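# Place the strawberry cake in the white basket

## Task

Move the strawberry cake into the white basket, leaving the basket and every other object roughly in place, and finish with neither hand in contact with any of them.

## Robot and tools

Robot: two arms, left_arm and right_arm, each ending in a five-finger hand. The left hand mirrors the right. Base positions in the scene frame: left_arm (+0.041, +0.248, 0) m, quat_wxyz (+1.000, 0, 0, +0.025); right_arm (+0.011, -0.264, 0) m, quat_wxyz (+1.000, 0, 0, -0.013). A camera stand is fixed to the floor behind the arms.

Frames: the scene frame has its origin at table-top height, midway between the nominal bases, with +z up, +x out over the table and left_arm toward +y. Fixed cameras and the table use the scene frame. Each arm's pose readings, targets and offsets use that arm's own base frame, and turns happen about its Hand target position.

Hand point: a point fixed to the palm, 0.15 m out from the wrist face along the fingers and 0.05 m in front of the palm. Its +z runs along straight fingers and +y out of the palm. +x crosses the palm away from the thumb on the right hand and toward it on the left. Straight fingertips sit 0.06 to 0.07 m past the point and 0.06 m behind it (-y). A wrist bracket on the little-finger side reaches 0.10 m across and can strike things.

A row has 28 numbers, all in [-1, 1], always for both arms in this order: left dx, dy, dz, rx, ry, rz, thumb_turn, thumb_bend, index, middle, ring, little, force_limit, speed, then the same 14 for the right arm. dx..rz are offsets, not poses. They are measured from that arm's Hand target as it stood when the action or move began, along the arm's base axes. 1.0 equals 0.6 m or 180 degrees, and rx, ry, rz form one rotation vector. Repeating an offset moves the arm again. Sending six zeros re-commands the current Hand target. A translation longer than 1.0 is scaled back.

Hand numbers (absolute targets): -1 is open and +1 closed. thumb_turn +1 places the thumb opposite the fingers, and thumb_bend +1 fully bends it. force_limit maps -1..+1 to roughly 0..10 N at the fingertip, or 0..15 N for the two thumb motors. speed rises from near 0 at -1 to full at +0.48 and above; full travel takes 0.49 s. For a soft grip, use speed -0.94 or below. Nothing means 'no change', so to keep a hand as it is, resend the last eight numbers sent for it. If none were sent yet, send hand_measured plus hand_force_limit and hand_speed. With the thumb turned in, the hand grips objects 0.035 to 0.065 m thick, or handles down to 0.025 m. To tighten, raise force_limit and send a target more closed than hand_measured. To loosen, send one more open.

Tools:
- execute_actions(actions, cameras): actions is a list of actions. Each action is a table of up to 15 rows, one per 1/30 s step, lasting 0.5 s; a short table repeats its last row. Every row counts from the action's starting Hand target. An empty list returns images.
- move(target, speed, blend, blocking, cameras): target is one row or up to 15 rows; each row's offsets count from the same starting Hand targets. speed is path top speed in m/s, 0.002 to 4.3, default 0.25 (turns at twice that in rad/s), given as one value or one per target. blend in m rounds corners; 0 stops at each target. Paths take at least 0.5 s and stop at 10 s. They ignore obstacles and the other arm, and faster paths stray more and hit harder. Avoid routes passing close to an arm's own base. blocking=false returns after about 0.5 s while motion continues.
- wait(seconds 0 to 10), stop() to brake a running move, zoom_image(camera, region=[x0, y0, x1, y1] in pixels, at most 504 by 504), show_instructions(), finished_scene(scene=1).
Cameras: cam_head_left, cam_head_right, cam_high (896x504), cam_left_wrist, cam_right_wrist (616x616 fisheye). Use ["all"] for every camera or [] for none.

Results: end_effector_position (m) and end_effector_quat_wxyz, per arm in its base frame. Hand target is the latest commanded pose after clipping, and the next offsets start from it. The hand often rests 1 to 3 cm short, mostly low, sometimes 5 cm; resend the gap as an offset. Orientation commands are clipped to within 40 degrees of the measured orientation. Joint velocities may read "within noise". hand_measured, hand_stopped_by (moving, target, force, stalled, fault) and hand_load_n (positive when the finger is pushed open; near 0 after a grip is lost) follow motor order. Joint torques include gravity and are offset and noisy. A move adds a "move:" line giving the ending (done, off_target, moving, held, fault) and limits (paced = pose clipped; held = steps withheld). done means at rest within 10 mm and 2 degrees; neither done nor off_target says whether anything is touched. Joint ranges (rad): waist -2.880 to 2.880, shoulder 0.000 to 3.142, elbow 0.000 to 3.019, wrist pitch -1.693 to 1.571, wrist yaw -1.571 to 1.571, wrist roll -2.094 to 2.094.

Avoid: dropping or flinging the cake, releasing it while moving, hitting the table or basket hard, and pressing into things; to end a push, command back past the hand point. Keep the arms from touching each other and never close one hand on the other's fingers. Nothing may fall off the table or be left off it. Sustained load or straining toward unreachable poses heats motors: MOTOR HOT appears at 85 °C, and at 100 °C that arm drops and faults for 30 to 60 s or more. Objects may occasionally be nudged by outside pushes.

Each tool is called after ">>>" as name([rows], argument=value, ...), one row to a line, values as JSON.

Reference images:

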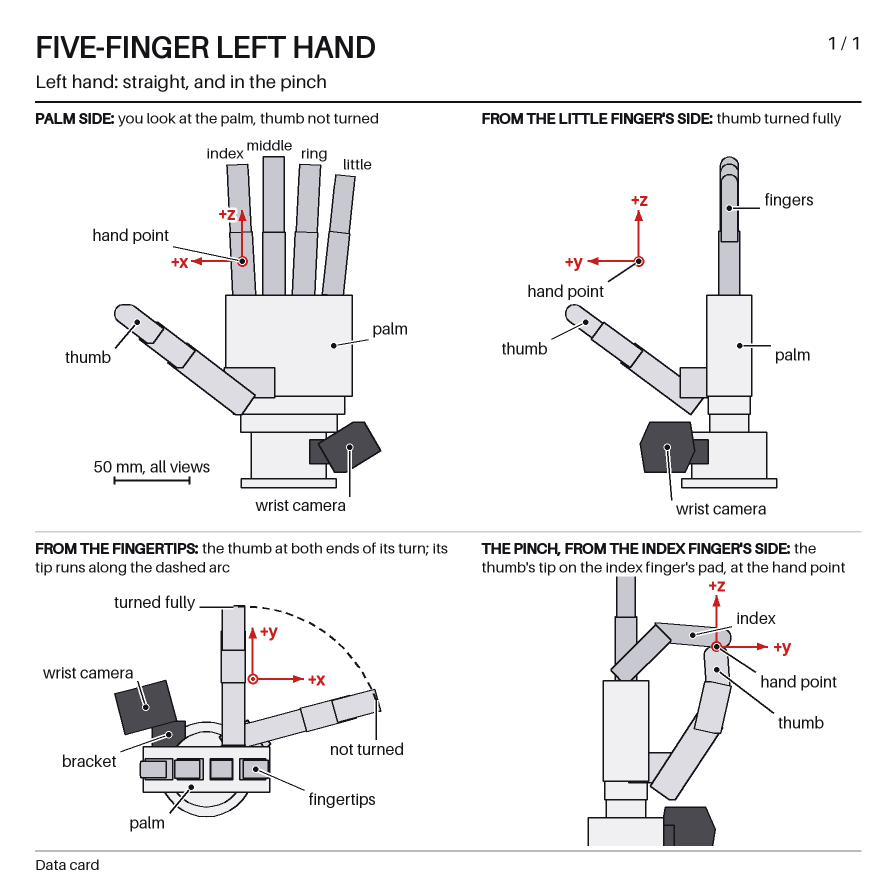

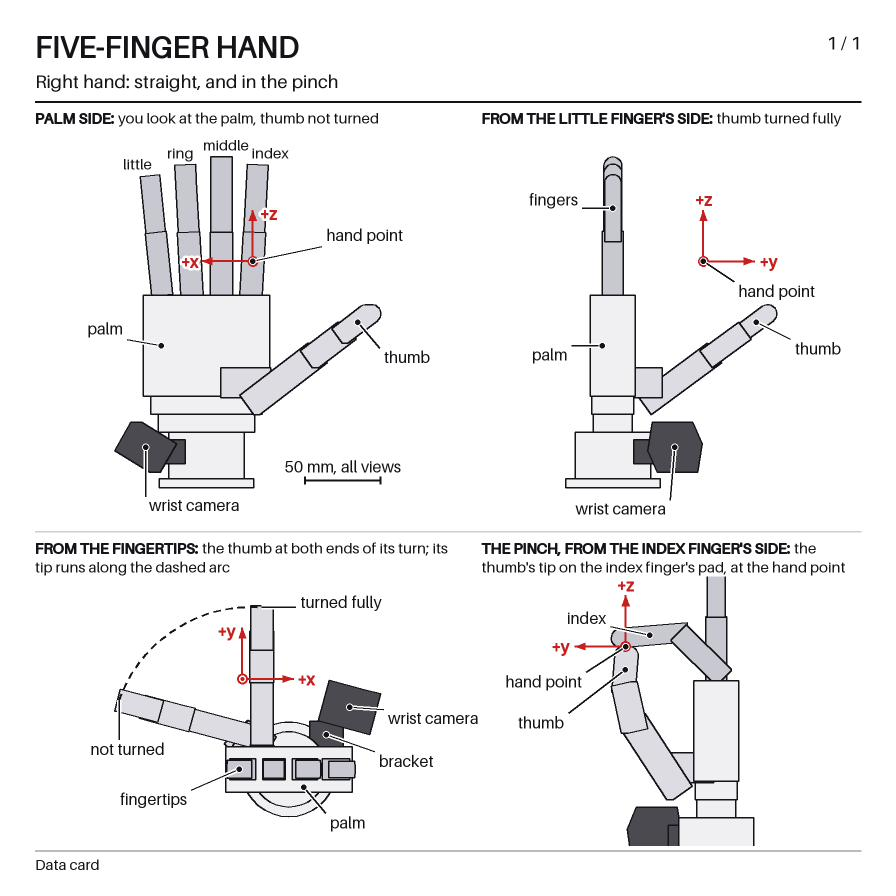

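## Session

>>> execute_actions(actions=[])

Scene clock: 0.00 s.
left_arm: end_effector_position=(+0.1570, -0.2806, +0.2270) hand_measured=(-1.000, -1.000, -1.000, -1.000, -1.000, -1.000) hand_load_n=(+0.0, +0.0, +0.0, +0.0, +0.0, +0.0) hand_stopped_by=(target, target, target, target, target, target) hand_force_limit=0.00 hand_speed=-0.80 end_effector_quat_wxyz=(+0.159, +0.120, +0.935, -0.295) | right_arm: end_effector_position=(+0.1937, -0.0806, +0.1023) hand_measured=(-1.000, -1.000, -1.000, -1.000, -1.000, -1.000) hand_load_n=(+0.0, +0.0, +0.0, +0.0, +0.0, +0.0) hand_stopped_by=(target, target, target, target, target, target) hand_force_limit=0.00 hand_speed=-0.80 end_effector_quat_wxyz=(-0.152, +0.745, -0.554, +0.339)
Joint positions: left_arm=[-1.058 0.848 0.896 -0.941 0.093 0.736] | right_arm=[-0.49 0.375 0.405 -0.858 -0.186 -0.708]
Joint velocities: within noise
Joint torques (N m): no reading
Motor temperatures (°C): left_arm=[26 27 25 26 28 24] | right_arm=[26 25 28 25 28 27]
Heat: left arm: hottest wrist yaw 28 °C; right arm: hottest elbow 28 °C.
Hand target: left_arm +0.1599, -0.2857, +0.2384; +0.165, +0.120, +0.931, -0.304 | right_arm +0.2003, -0.0841, +0.1181; -0.154, +0.741, -0.549, +0.354

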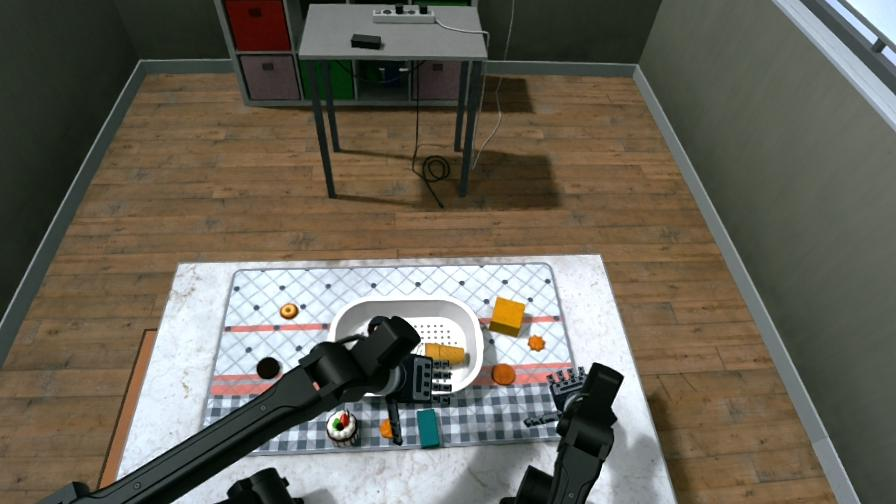

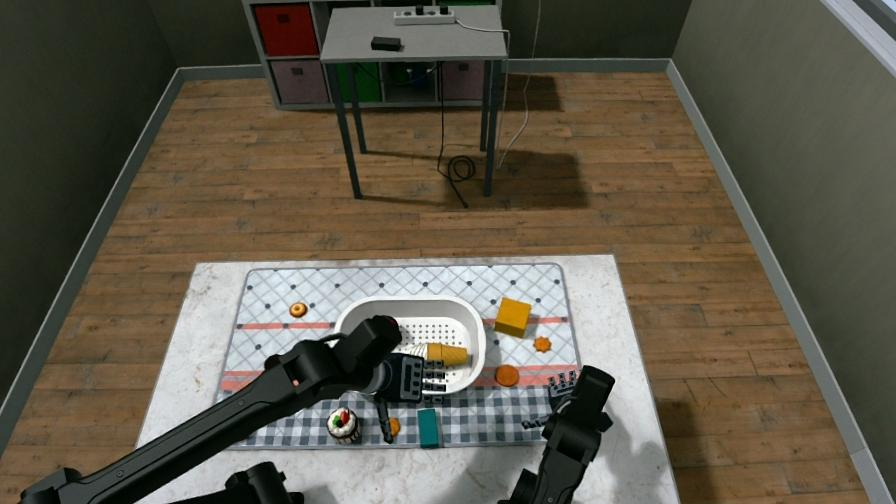

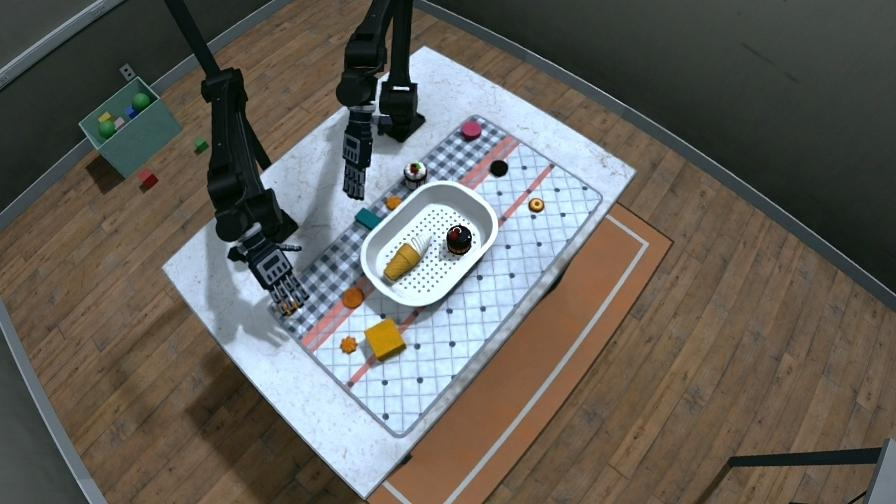

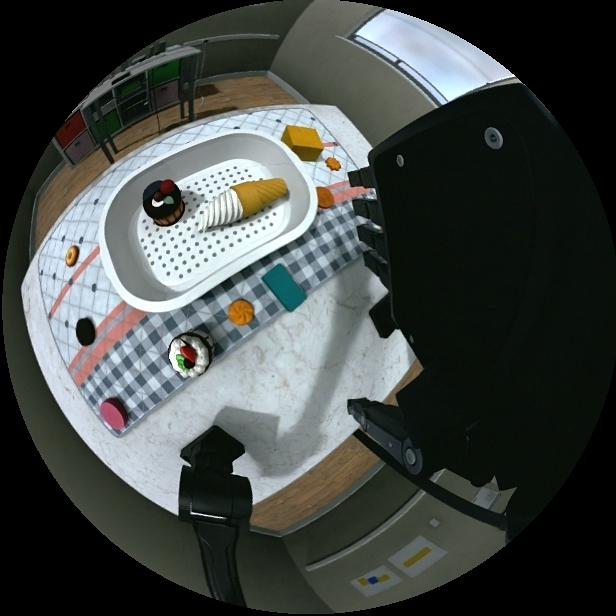

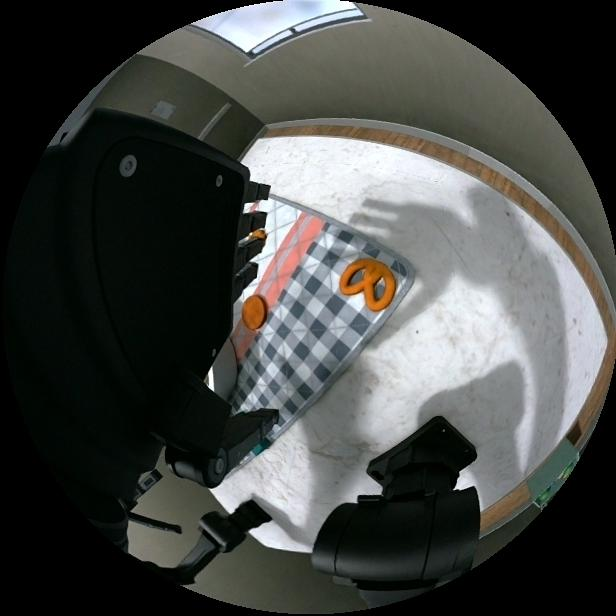

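>>> zoom_image(camera="cam_left_wrist", region=[60, 100, 380, 440])

>>> zoom_image(camera="cam_head_left", region=[220, 280, 500, 480])

>>> zoom_image(camera="cam_high", region=[320, 90, 560, 330])

Scaled by 1.482 from the camera's 616x616 image, which has a finer 880x880 frame.

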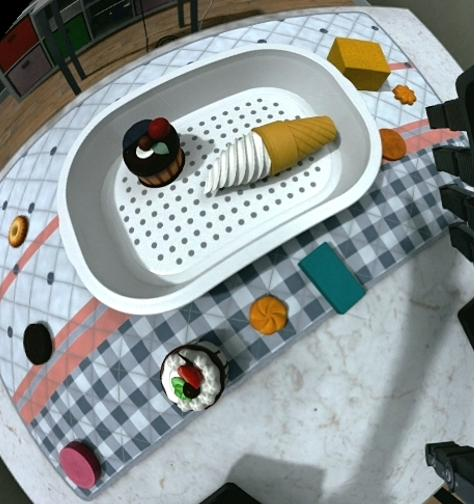

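Scaled by 1.800 from the camera's 896x504 image, which has a finer 1280x720 frame.

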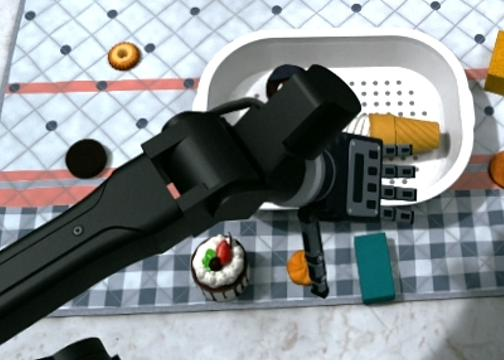

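Scaled by 2.100 from the camera's 896x504 image, which has a finer 1280x720 frame.

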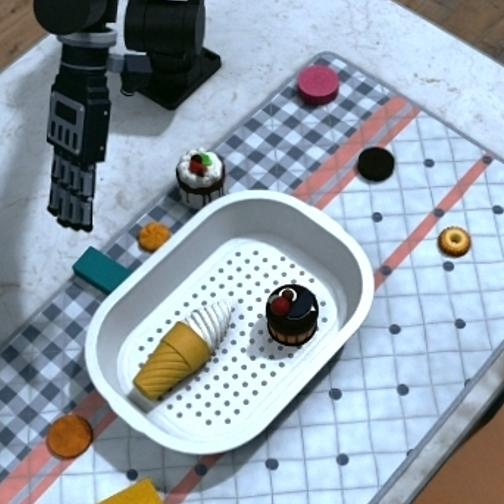

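>>> zoom_image(camera="cam_head_left", region=[310, 395, 410, 455])

>>> zoom_image(camera="cam_high", region=[370, 140, 470, 210])

>>> zoom_image(camera="cam_left_wrist", region=[140, 300, 260, 400])

Scaled by 5.040 from the camera's 896x504 image, which has a finer 1280x720 frame.

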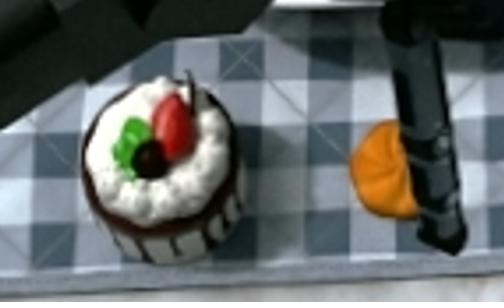

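Scaled by 5.040 from the camera's 896x504 image, which has a finer 1280x720 frame.

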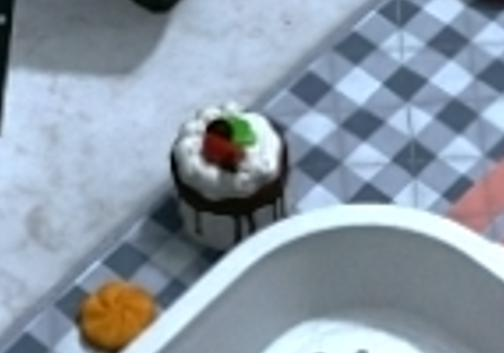

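Scaled by 4.200 from the camera's 616x616 image, which has a finer 880x880 frame.

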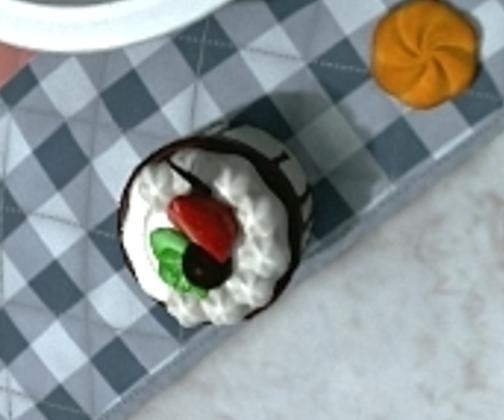

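>>> move(target=[0.067,0.19,0.03,-0.0337,0.130,0.3757,-1,-1,-1,-1,-1,-1,0,-0.8,0,0,0,0,0,0,-1,-1,-1,-1,-1,-1,0,-0.8], cameras=["all"])

Scene clock: 160.73 s.
left_arm: end_effector_position=(+0.1936, -0.1698, +0.2361) hand_measured=(-1.000, -1.000, -1.000, -1.000, -1.000, -1.000) hand_load_n=(+0.0, +0.0, +0.0, +0.0, +0.0, +0.0) hand_stopped_by=(target, target, target, target, target, target) hand_force_limit=0.00 hand_speed=-0.80 end_effector_quat_wxyz=(+0.122, -0.473, +0.847, -0.210) | right_arm: end_effector_position=(+0.1937, -0.0806, +0.1023) hand_measured=(-1.000, -1.000, -1.000, -1.000, -1.000, -1.000) hand_load_n=(+0.0, +0.0, +0.0, +0.0, +0.0, +0.0) hand_stopped_by=(target, target, target, target, target, target) hand_force_limit=0.00 hand_speed=-0.80 end_effector_quat_wxyz=(-0.152, +0.745, -0.554, +0.339)
Joint positions: left_arm=[-0.615 0.788 0.931 -1.225 -0.039 -0.053] | right_arm=[-0.49 0.375 0.405 -0.858 -0.186 -0.708]
Joint torques (N m): left_arm=[0.5 -2.61 11.62 0.69 -0.03 0.03] | right_arm=[-1.03 2.02 10.69 1.21 -0.22 0.11]
Motor temperatures (°C): left_arm=[25 28 42 26 27 24] | right_arm=[26 24 37 25 28 27]
Heat: left arm: hottest elbow 42 °C; right arm: hottest elbow 37 °C.
Hand target: left_arm +0.2001, -0.1717, +0.2565; +0.130, -0.483, +0.837, -0.224 | right_arm +0.2003, -0.0841, +0.1181; -0.154, +0.741, -0.549, +0.354
Off the commanded pose: left_arm 0.021 m, 2 deg | right_arm 0.017 m, 2 deg.
move: off_target (left_arm, right_arm)
camera_calibration:
cam_left_wrist: T_world_to_cam=[[0.552878, -0.677181, 0.485543, -0.340626], [-0.833127, -0.438738, 0.336761, 0.00684164], [-0.0150216, -0.590707, -0.806746, 0.203471], [0, 0, 0, 1]] pos_world=[0.197081, -0.107472, 0.327234]

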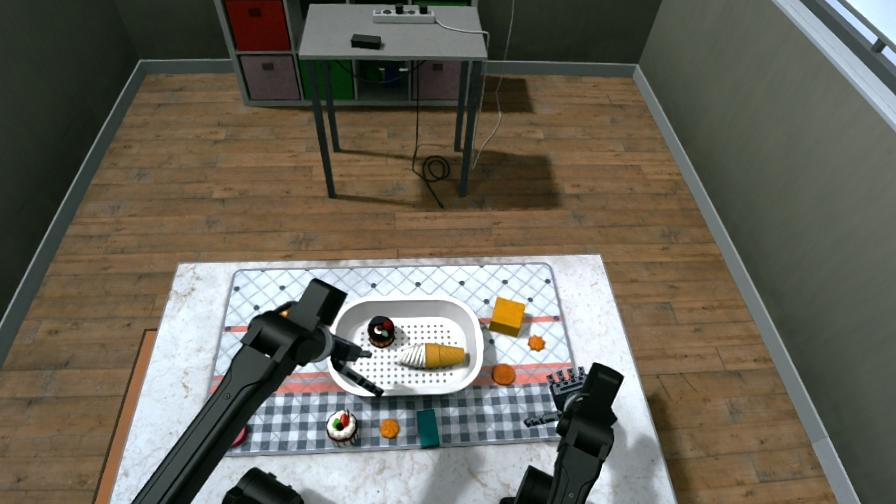

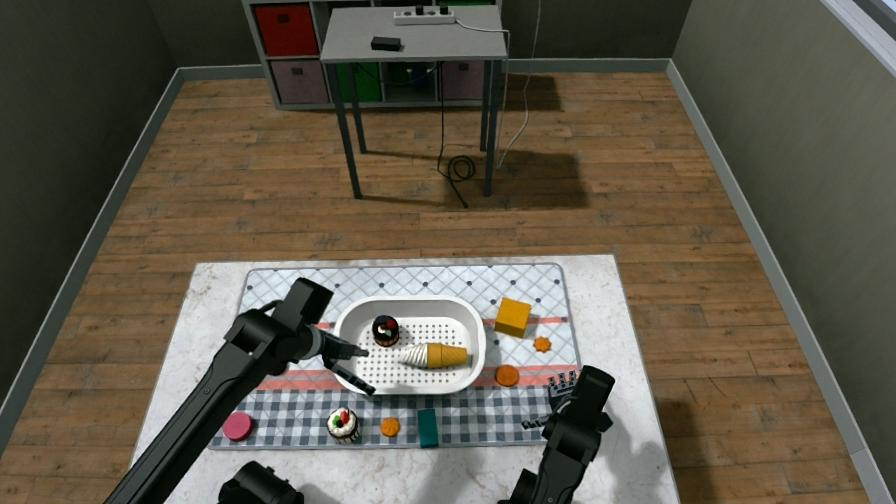

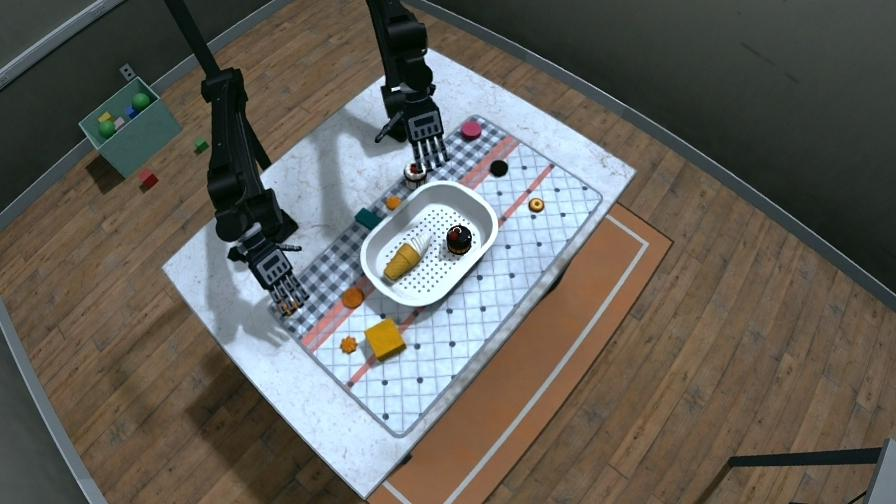

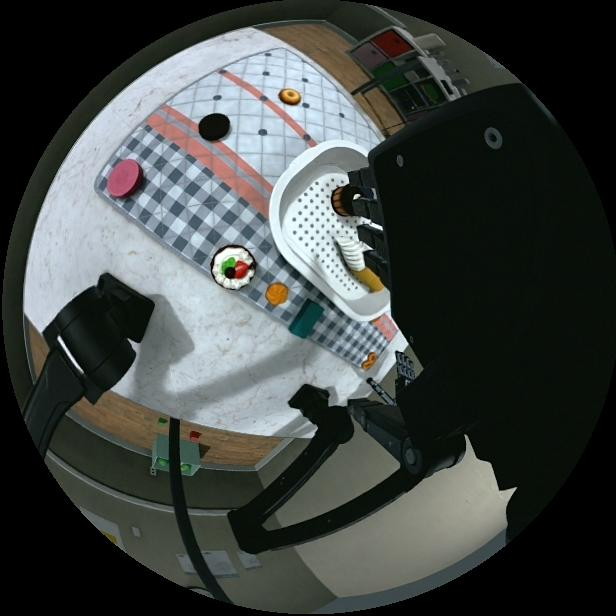

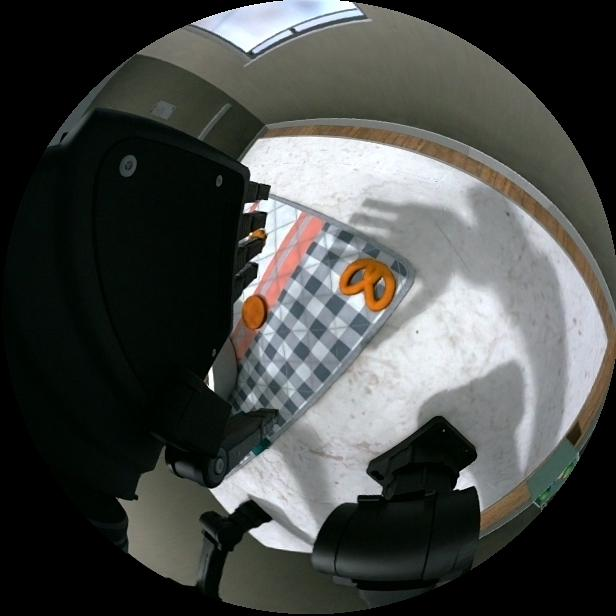

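>>> zoom_image(camera="cam_left_wrist", region=[180, 120, 400, 360])

>>> zoom_image(camera="cam_head_left", region=[300, 280, 500, 460])

Scaled by 2.100 from the camera's 616x616 image, which has a finer 880x880 frame.

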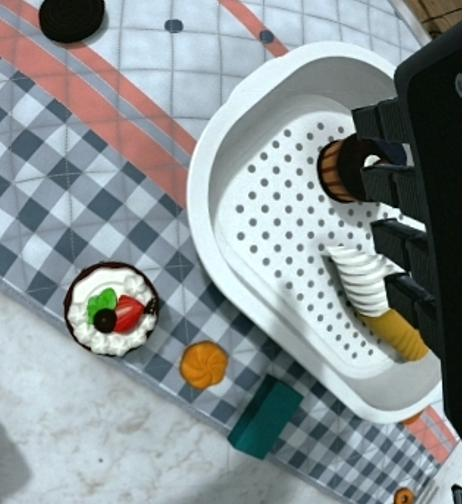

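Scaled by 2.520 from the camera's 896x504 image, which has a finer 1280x720 frame.

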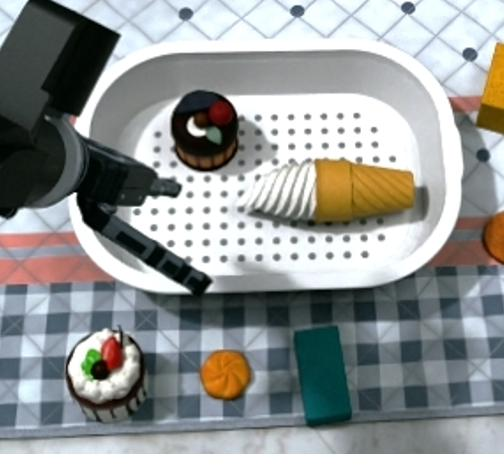

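>>> move(target=[-0.0367,0.008,-0.1475,-0.0294,-0.0471,-0.0166,1,-1,-0.3,-0.3,-0.3,-0.3,-0.4,0,0,0,0,0,0,0,-1,-1,-1,-1,-1,-1,0,-0.8], cameras=["cam_head_left","cam_high","cam_left_wrist"])

>>> zoom_image(camera="cam_left_wrist", region=[160, 160, 460, 460])

>>> zoom_image(camera="cam_high", region=[370, 100, 490, 220])

Scene clock: 197.23 s.
left_arm: end_effector_position=(+0.1762, -0.1629, +0.1651) hand_measured=(+1.000, -1.000, -0.300, -0.300, -0.300, -0.300) hand_load_n=(+0.0, +0.0, +0.0, +0.0, +0.0, +0.0) hand_stopped_by=(target, target, target, target, target, target) hand_force_limit=-0.40 hand_speed=0.00 end_effector_quat_wxyz=(+0.158, -0.454, +0.828, -0.289) | right_arm: end_effector_position=(+0.1937, -0.0806, +0.1023) hand_measured=(-1.000, -1.000, -1.000, -1.000, -1.000, -1.000) hand_load_n=(+0.0, +0.0, +0.0, -0.5, +0.0, +0.0) hand_stopped_by=(target, target, target, target, target, target) hand_force_limit=0.00 hand_speed=-0.80 end_effector_quat_wxyz=(-0.152, +0.745, -0.554, +0.339)
Joint positions: left_arm=[-0.637 0.554 0.62 -0.965 -0.042 -0.054] | right_arm=[-0.49 0.375 0.405 -0.858 -0.186 -0.708]
Joint torques (N m): left_arm=[-1.32 -0.62 8.34 2.41 -0.07 0.17] | right_arm=[-0.91 2.02 10.69 1.22 -0.21 0.11]
Heat: left arm: hottest elbow 41 °C; right arm: hottest elbow 38 °C.
Hand target: left_arm +0.1781, -0.1668, +0.1679; +0.163, -0.448, +0.826, -0.300 | right_arm +0.2003, -0.0841, +0.1181; -0.154, +0.741, -0.549, +0.354
Off the commanded pose: left_arm 0.005 m, 2 deg | right_arm 0.017 m, 2 deg.
move: off_target (right_arm)
camera_calibration:
cam_left_wrist: T_world_to_cam=[[0.457261, -0.628189, 0.629517, -0.29088], [-0.884951, -0.39158, 0.252046, 0.0500465], [0.0881741, -0.672342, -0.73497, 0.106695], [0, 0, 0, 1]] pos_world=[0.167889, -0.0913944, 0.248918]
Images, in order (width x height): cam_head_left 896x504, cam_high 896x504, cam_left_wrist 616x616.

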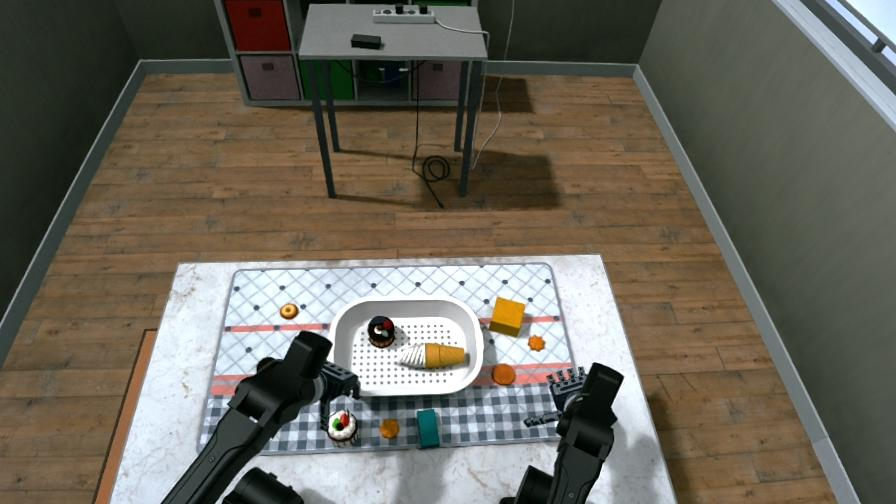

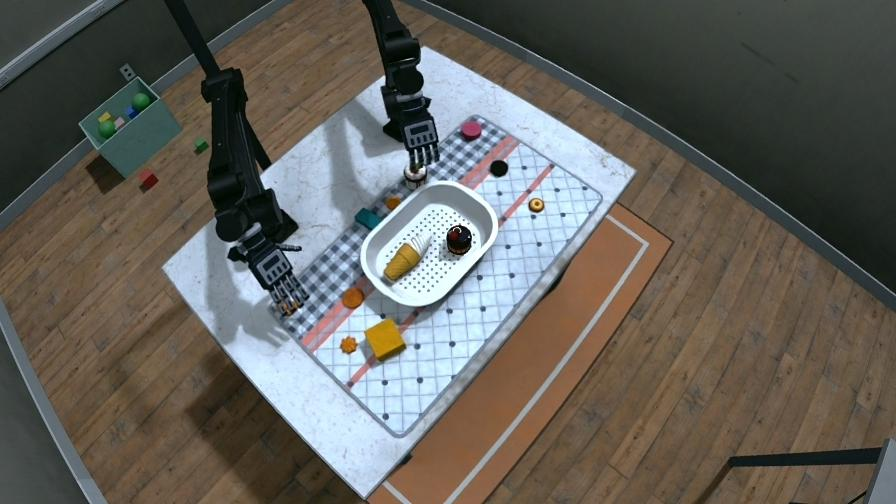

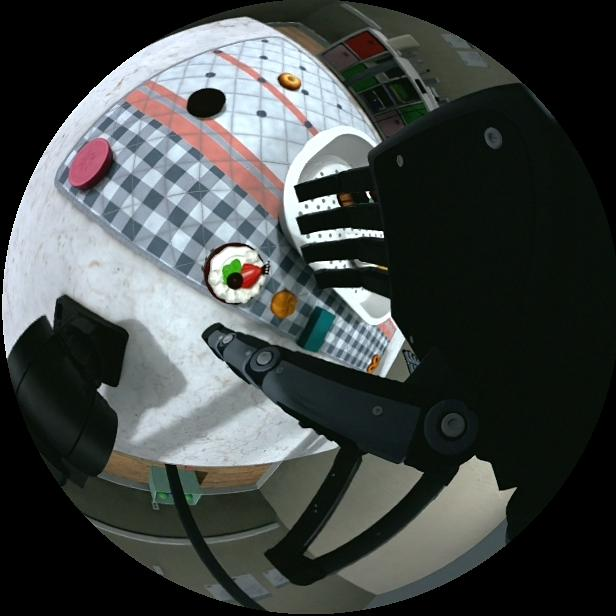

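Scaled by 1.680 from the camera's 616x616 image, which has a finer 880x880 frame.

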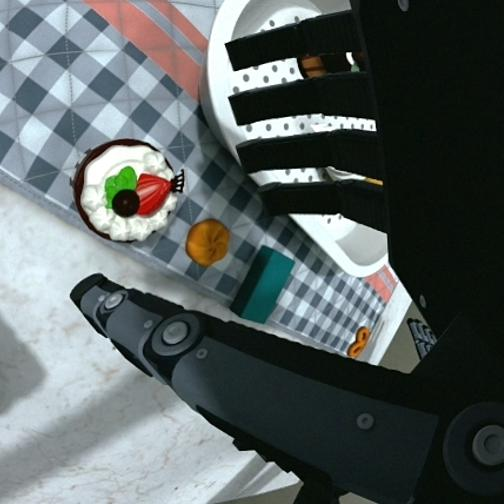

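Scaled by 4.200 from the camera's 896x504 image, which has a finer 1280x720 frame.

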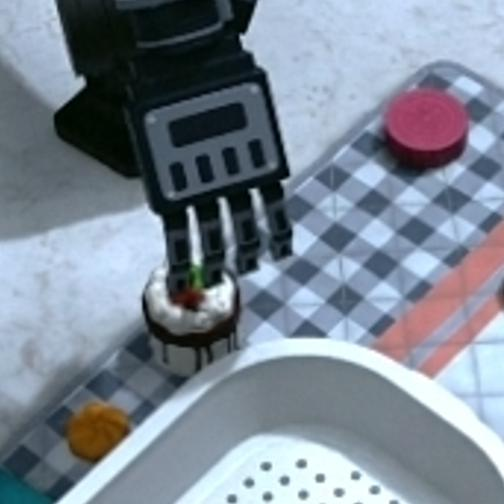

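>>> move(target=[-0.002,-0.0035,-0.108,0,0,0,1,-1,-0.45,-0.45,-0.45,-0.45,-0.4,0,0,0,0,0,0,0,-1,-1,-1,-1,-1,-1,0,-0.8], cameras=["cam_high","cam_left_wrist","cam_head_left"], speed=0.15)

>>> zoom_image(camera="cam_left_wrist", region=[160, 160, 460, 460])

>>> zoom_image(camera="cam_high", region=[370, 100, 490, 220])

>>> zoom_image(camera="cam_head_left", region=[280, 350, 400, 470])

Scene clock: 223.67 s.
left_arm: end_effector_position=(+0.1743, -0.1637, +0.1012) hand_measured=(+1.000, -1.000, -0.450, -0.450, -0.450, -0.450) hand_load_n=(+0.0, +0.0, +0.0, +0.0, +0.0, +0.0) hand_stopped_by=(target, target, target, target, target, target) hand_force_limit=-0.40 hand_speed=0.00 end_effector_quat_wxyz=(+0.162, -0.448, +0.829, -0.292) | right_arm: end_effector_position=(+0.1937, -0.0806, +0.1023) hand_measured=(-1.000, -1.000, -1.000, -1.000, -1.000, -1.000) hand_load_n=(+0.0, +0.0, +0.0, +0.0, +0.0, +0.0) hand_stopped_by=(target, target, target, target, target, target) hand_force_limit=0.00 hand_speed=-0.80 end_effector_quat_wxyz=(-0.152, +0.745, -0.554, +0.339)
Joint positions: left_arm=[-0.651 0.547 0.448 -0.792 -0.051 -0.054] | right_arm=[-0.49 0.375 0.405 -0.858 -0.186 -0.708]
Joint torques (N m): left_arm=[-1.26 0.56 8.5 2.43 -0.08 0.08] | right_arm=[-1.03 1.96 10.69 1.25 -0.21 0.11]
Heat: left arm: hottest elbow 40 °C; right arm: hottest elbow 38 °C.
Hand target: left_arm +0.1768, -0.1690, +0.1030; +0.163, -0.448, +0.826, -0.300 | right_arm +0.2003, -0.0841, +0.1181; -0.154, +0.741, -0.549, +0.354
Off the commanded pose: left_arm 0.006 m, 1 deg | right_arm 0.017 m, 2 deg.
move: off_target (right_arm)
camera_calibration:
cam_left_wrist: T_world_to_cam=[[0.444528, -0.632742, 0.63406, -0.249266], [-0.891218, -0.383633, 0.241982, 0.0675593], [0.0901346, -0.672654, -0.734447, 0.058865], [0, 0, 0, 1]] pos_world=[0.16571, -0.0922072, 0.184935]
Images, in order (width x height): cam_head_left 896x504, cam_high 896x504, cam_left_wrist 616x616.

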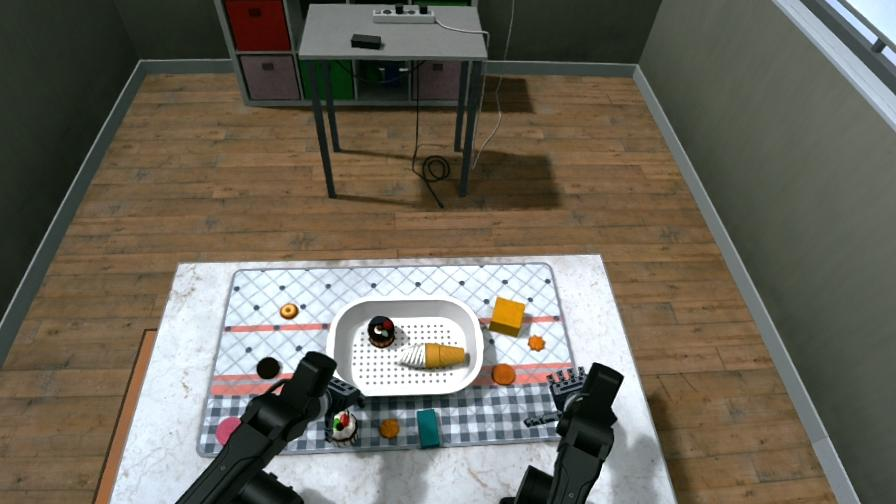

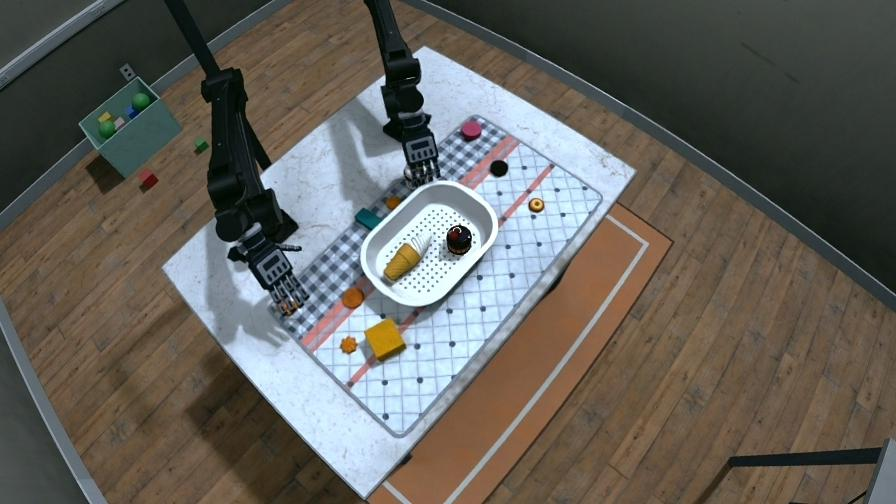

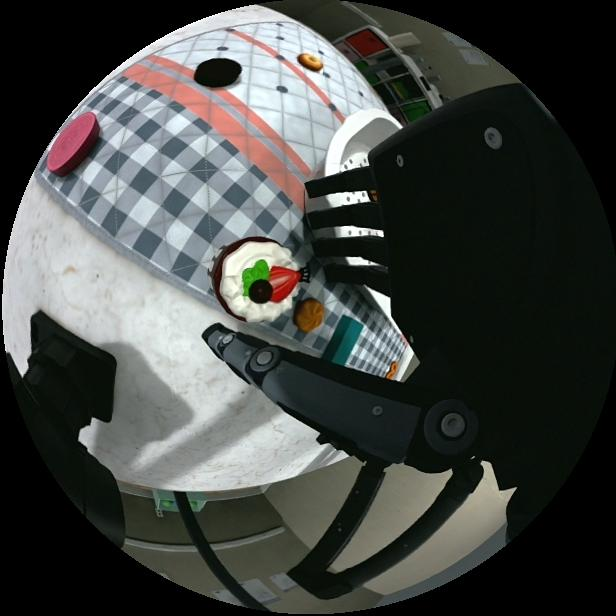

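Scaled by 1.680 from the camera's 616x616 image, which has a finer 880x880 frame.

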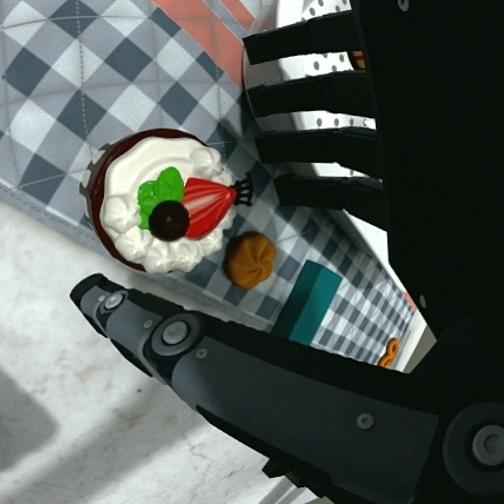

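Scaled by 4.200 from the camera's 896x504 image, which has a finer 1280x720 frame.

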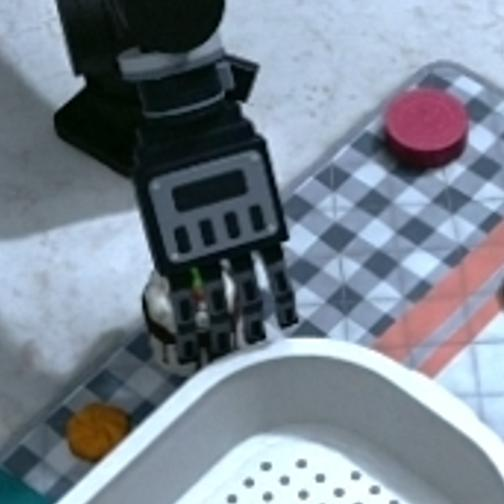

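Scaled by 4.200 from the camera's 896x504 image, which has a finer 1280x720 frame.

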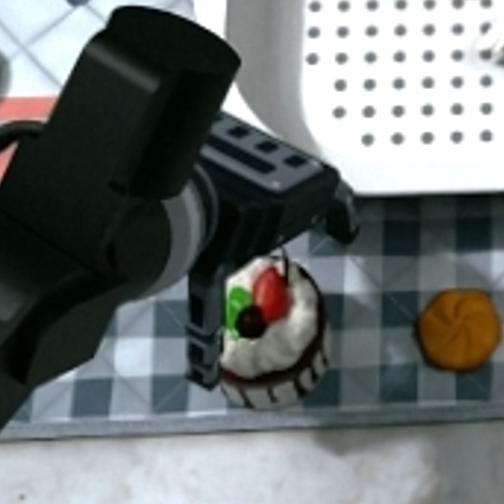

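>>> move(target=[0,-0.0025,-0.065,0,0,0,1,-1,-0.45,-0.45,-0.45,-0.45,-0.4,0,0,0,0,0,0,0,-1,-1,-1,-1,-1,-1,0,-0.8], cameras=["cam_high","cam_left_wrist","cam_head_left"], speed=0.1)

>>> zoom_image(camera="cam_left_wrist", region=[160, 160, 460, 460])

>>> zoom_image(camera="cam_high", region=[370, 100, 490, 220])

Scene clock: 235.17 s.
left_arm: end_effector_position=(+0.1748, -0.1652, +0.0633) hand_measured=(+1.000, -1.000, -0.450, -0.450, -0.450, -0.450) hand_load_n=(+0.0, +0.0, +0.0, +0.0, +0.0, +0.0) hand_stopped_by=(target, target, target, target, target, target) hand_force_limit=-0.40 hand_speed=0.00 end_effector_quat_wxyz=(+0.163, -0.447, +0.829, -0.294) | right_arm: end_effector_position=(+0.1937, -0.0806, +0.1023) hand_measured=(-1.000, -1.000, -1.000, -1.000, -1.000, -1.000) hand_load_n=(+0.0, +0.0, +0.0, +0.0, +0.0, +0.0) hand_stopped_by=(target, target, target, target, target, target) hand_force_limit=0.00 hand_speed=-0.80 end_effector_quat_wxyz=(-0.152, +0.745, -0.554, +0.339)
Joint positions: left_arm=[-0.658 0.577 0.353 -0.663 -0.056 -0.056] | right_arm=[-0.49 0.375 0.405 -0.858 -0.186 -0.708]
Joint torques (N m): left_arm=[-1.26 0.62 8.35 2.47 -0.08 0.04] | right_arm=[-0.97 2.02 10.7 1.22 -0.22 0.11]
Heat: left arm: hottest elbow 39 °C; right arm: hottest elbow 38 °C.
Hand target: left_arm +0.1769, -0.1705, +0.0641; +0.163, -0.449, +0.826, -0.300 | right_arm +0.2003, -0.0841, +0.1181; -0.154, +0.741, -0.549, +0.354
Off the commanded pose: left_arm 0.006 m, 1 deg | right_arm 0.017 m, 2 deg.
move: off_target (right_arm)
camera_calibration:
cam_left_wrist: T_world_to_cam=[[0.439467, -0.633094, 0.637229, -0.225758], [-0.893489, -0.3811, 0.23757, 0.0777018], [0.0924439, -0.673761, -0.733144, 0.0293866], [0, 0, 0, 1]] pos_world=[0.165922, -0.0935145, 0.146945]
Images, in order (width x height): cam_head_left 896x504, cam_high 896x504, cam_left_wrist 616x616.

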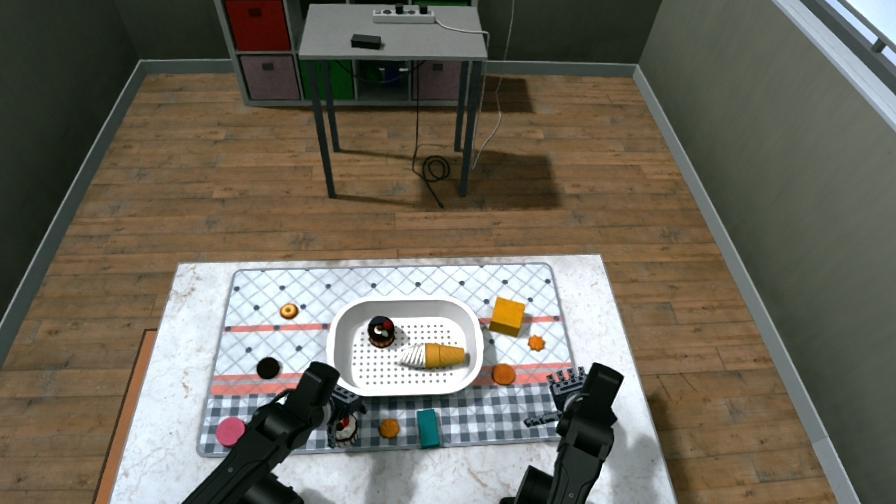

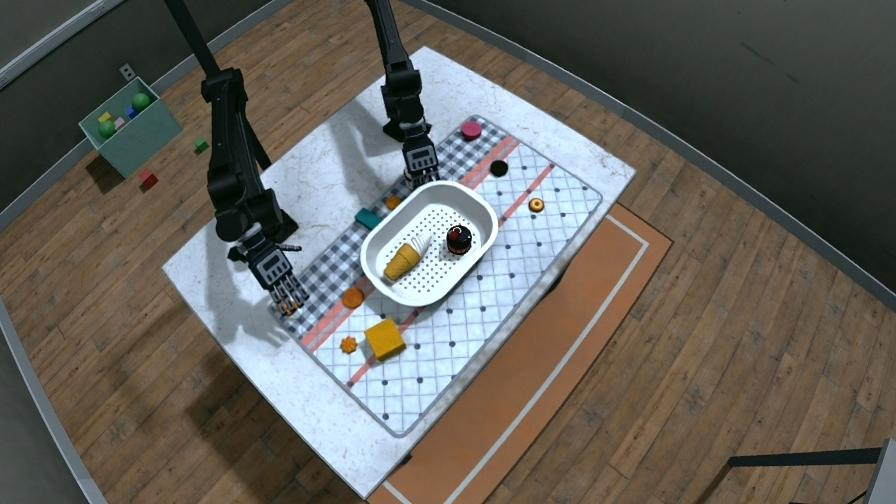

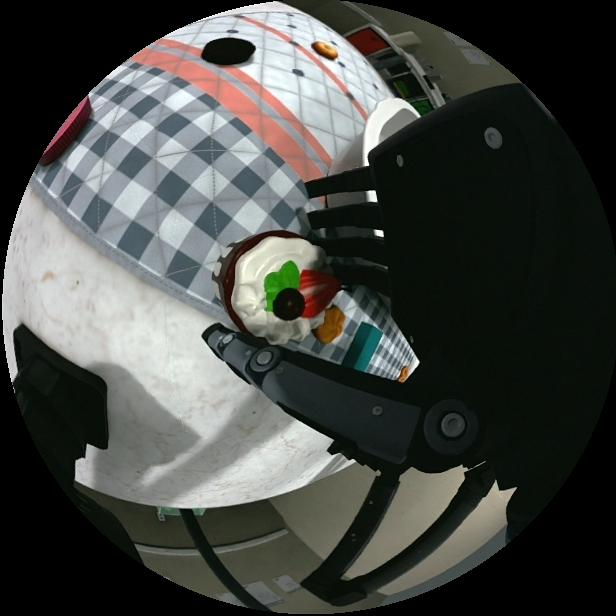

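Scaled by 1.680 from the camera's 616x616 image, which has a finer 880x880 frame.

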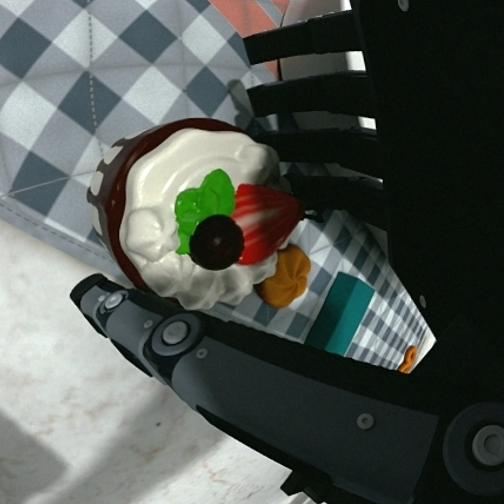

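Scaled by 4.200 from the camera's 896x504 image, which has a finer 1280x720 frame.

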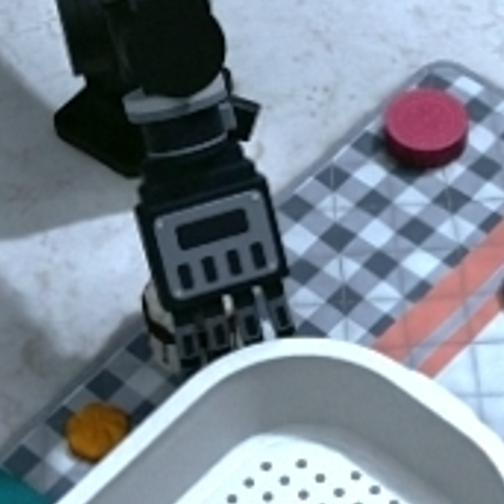

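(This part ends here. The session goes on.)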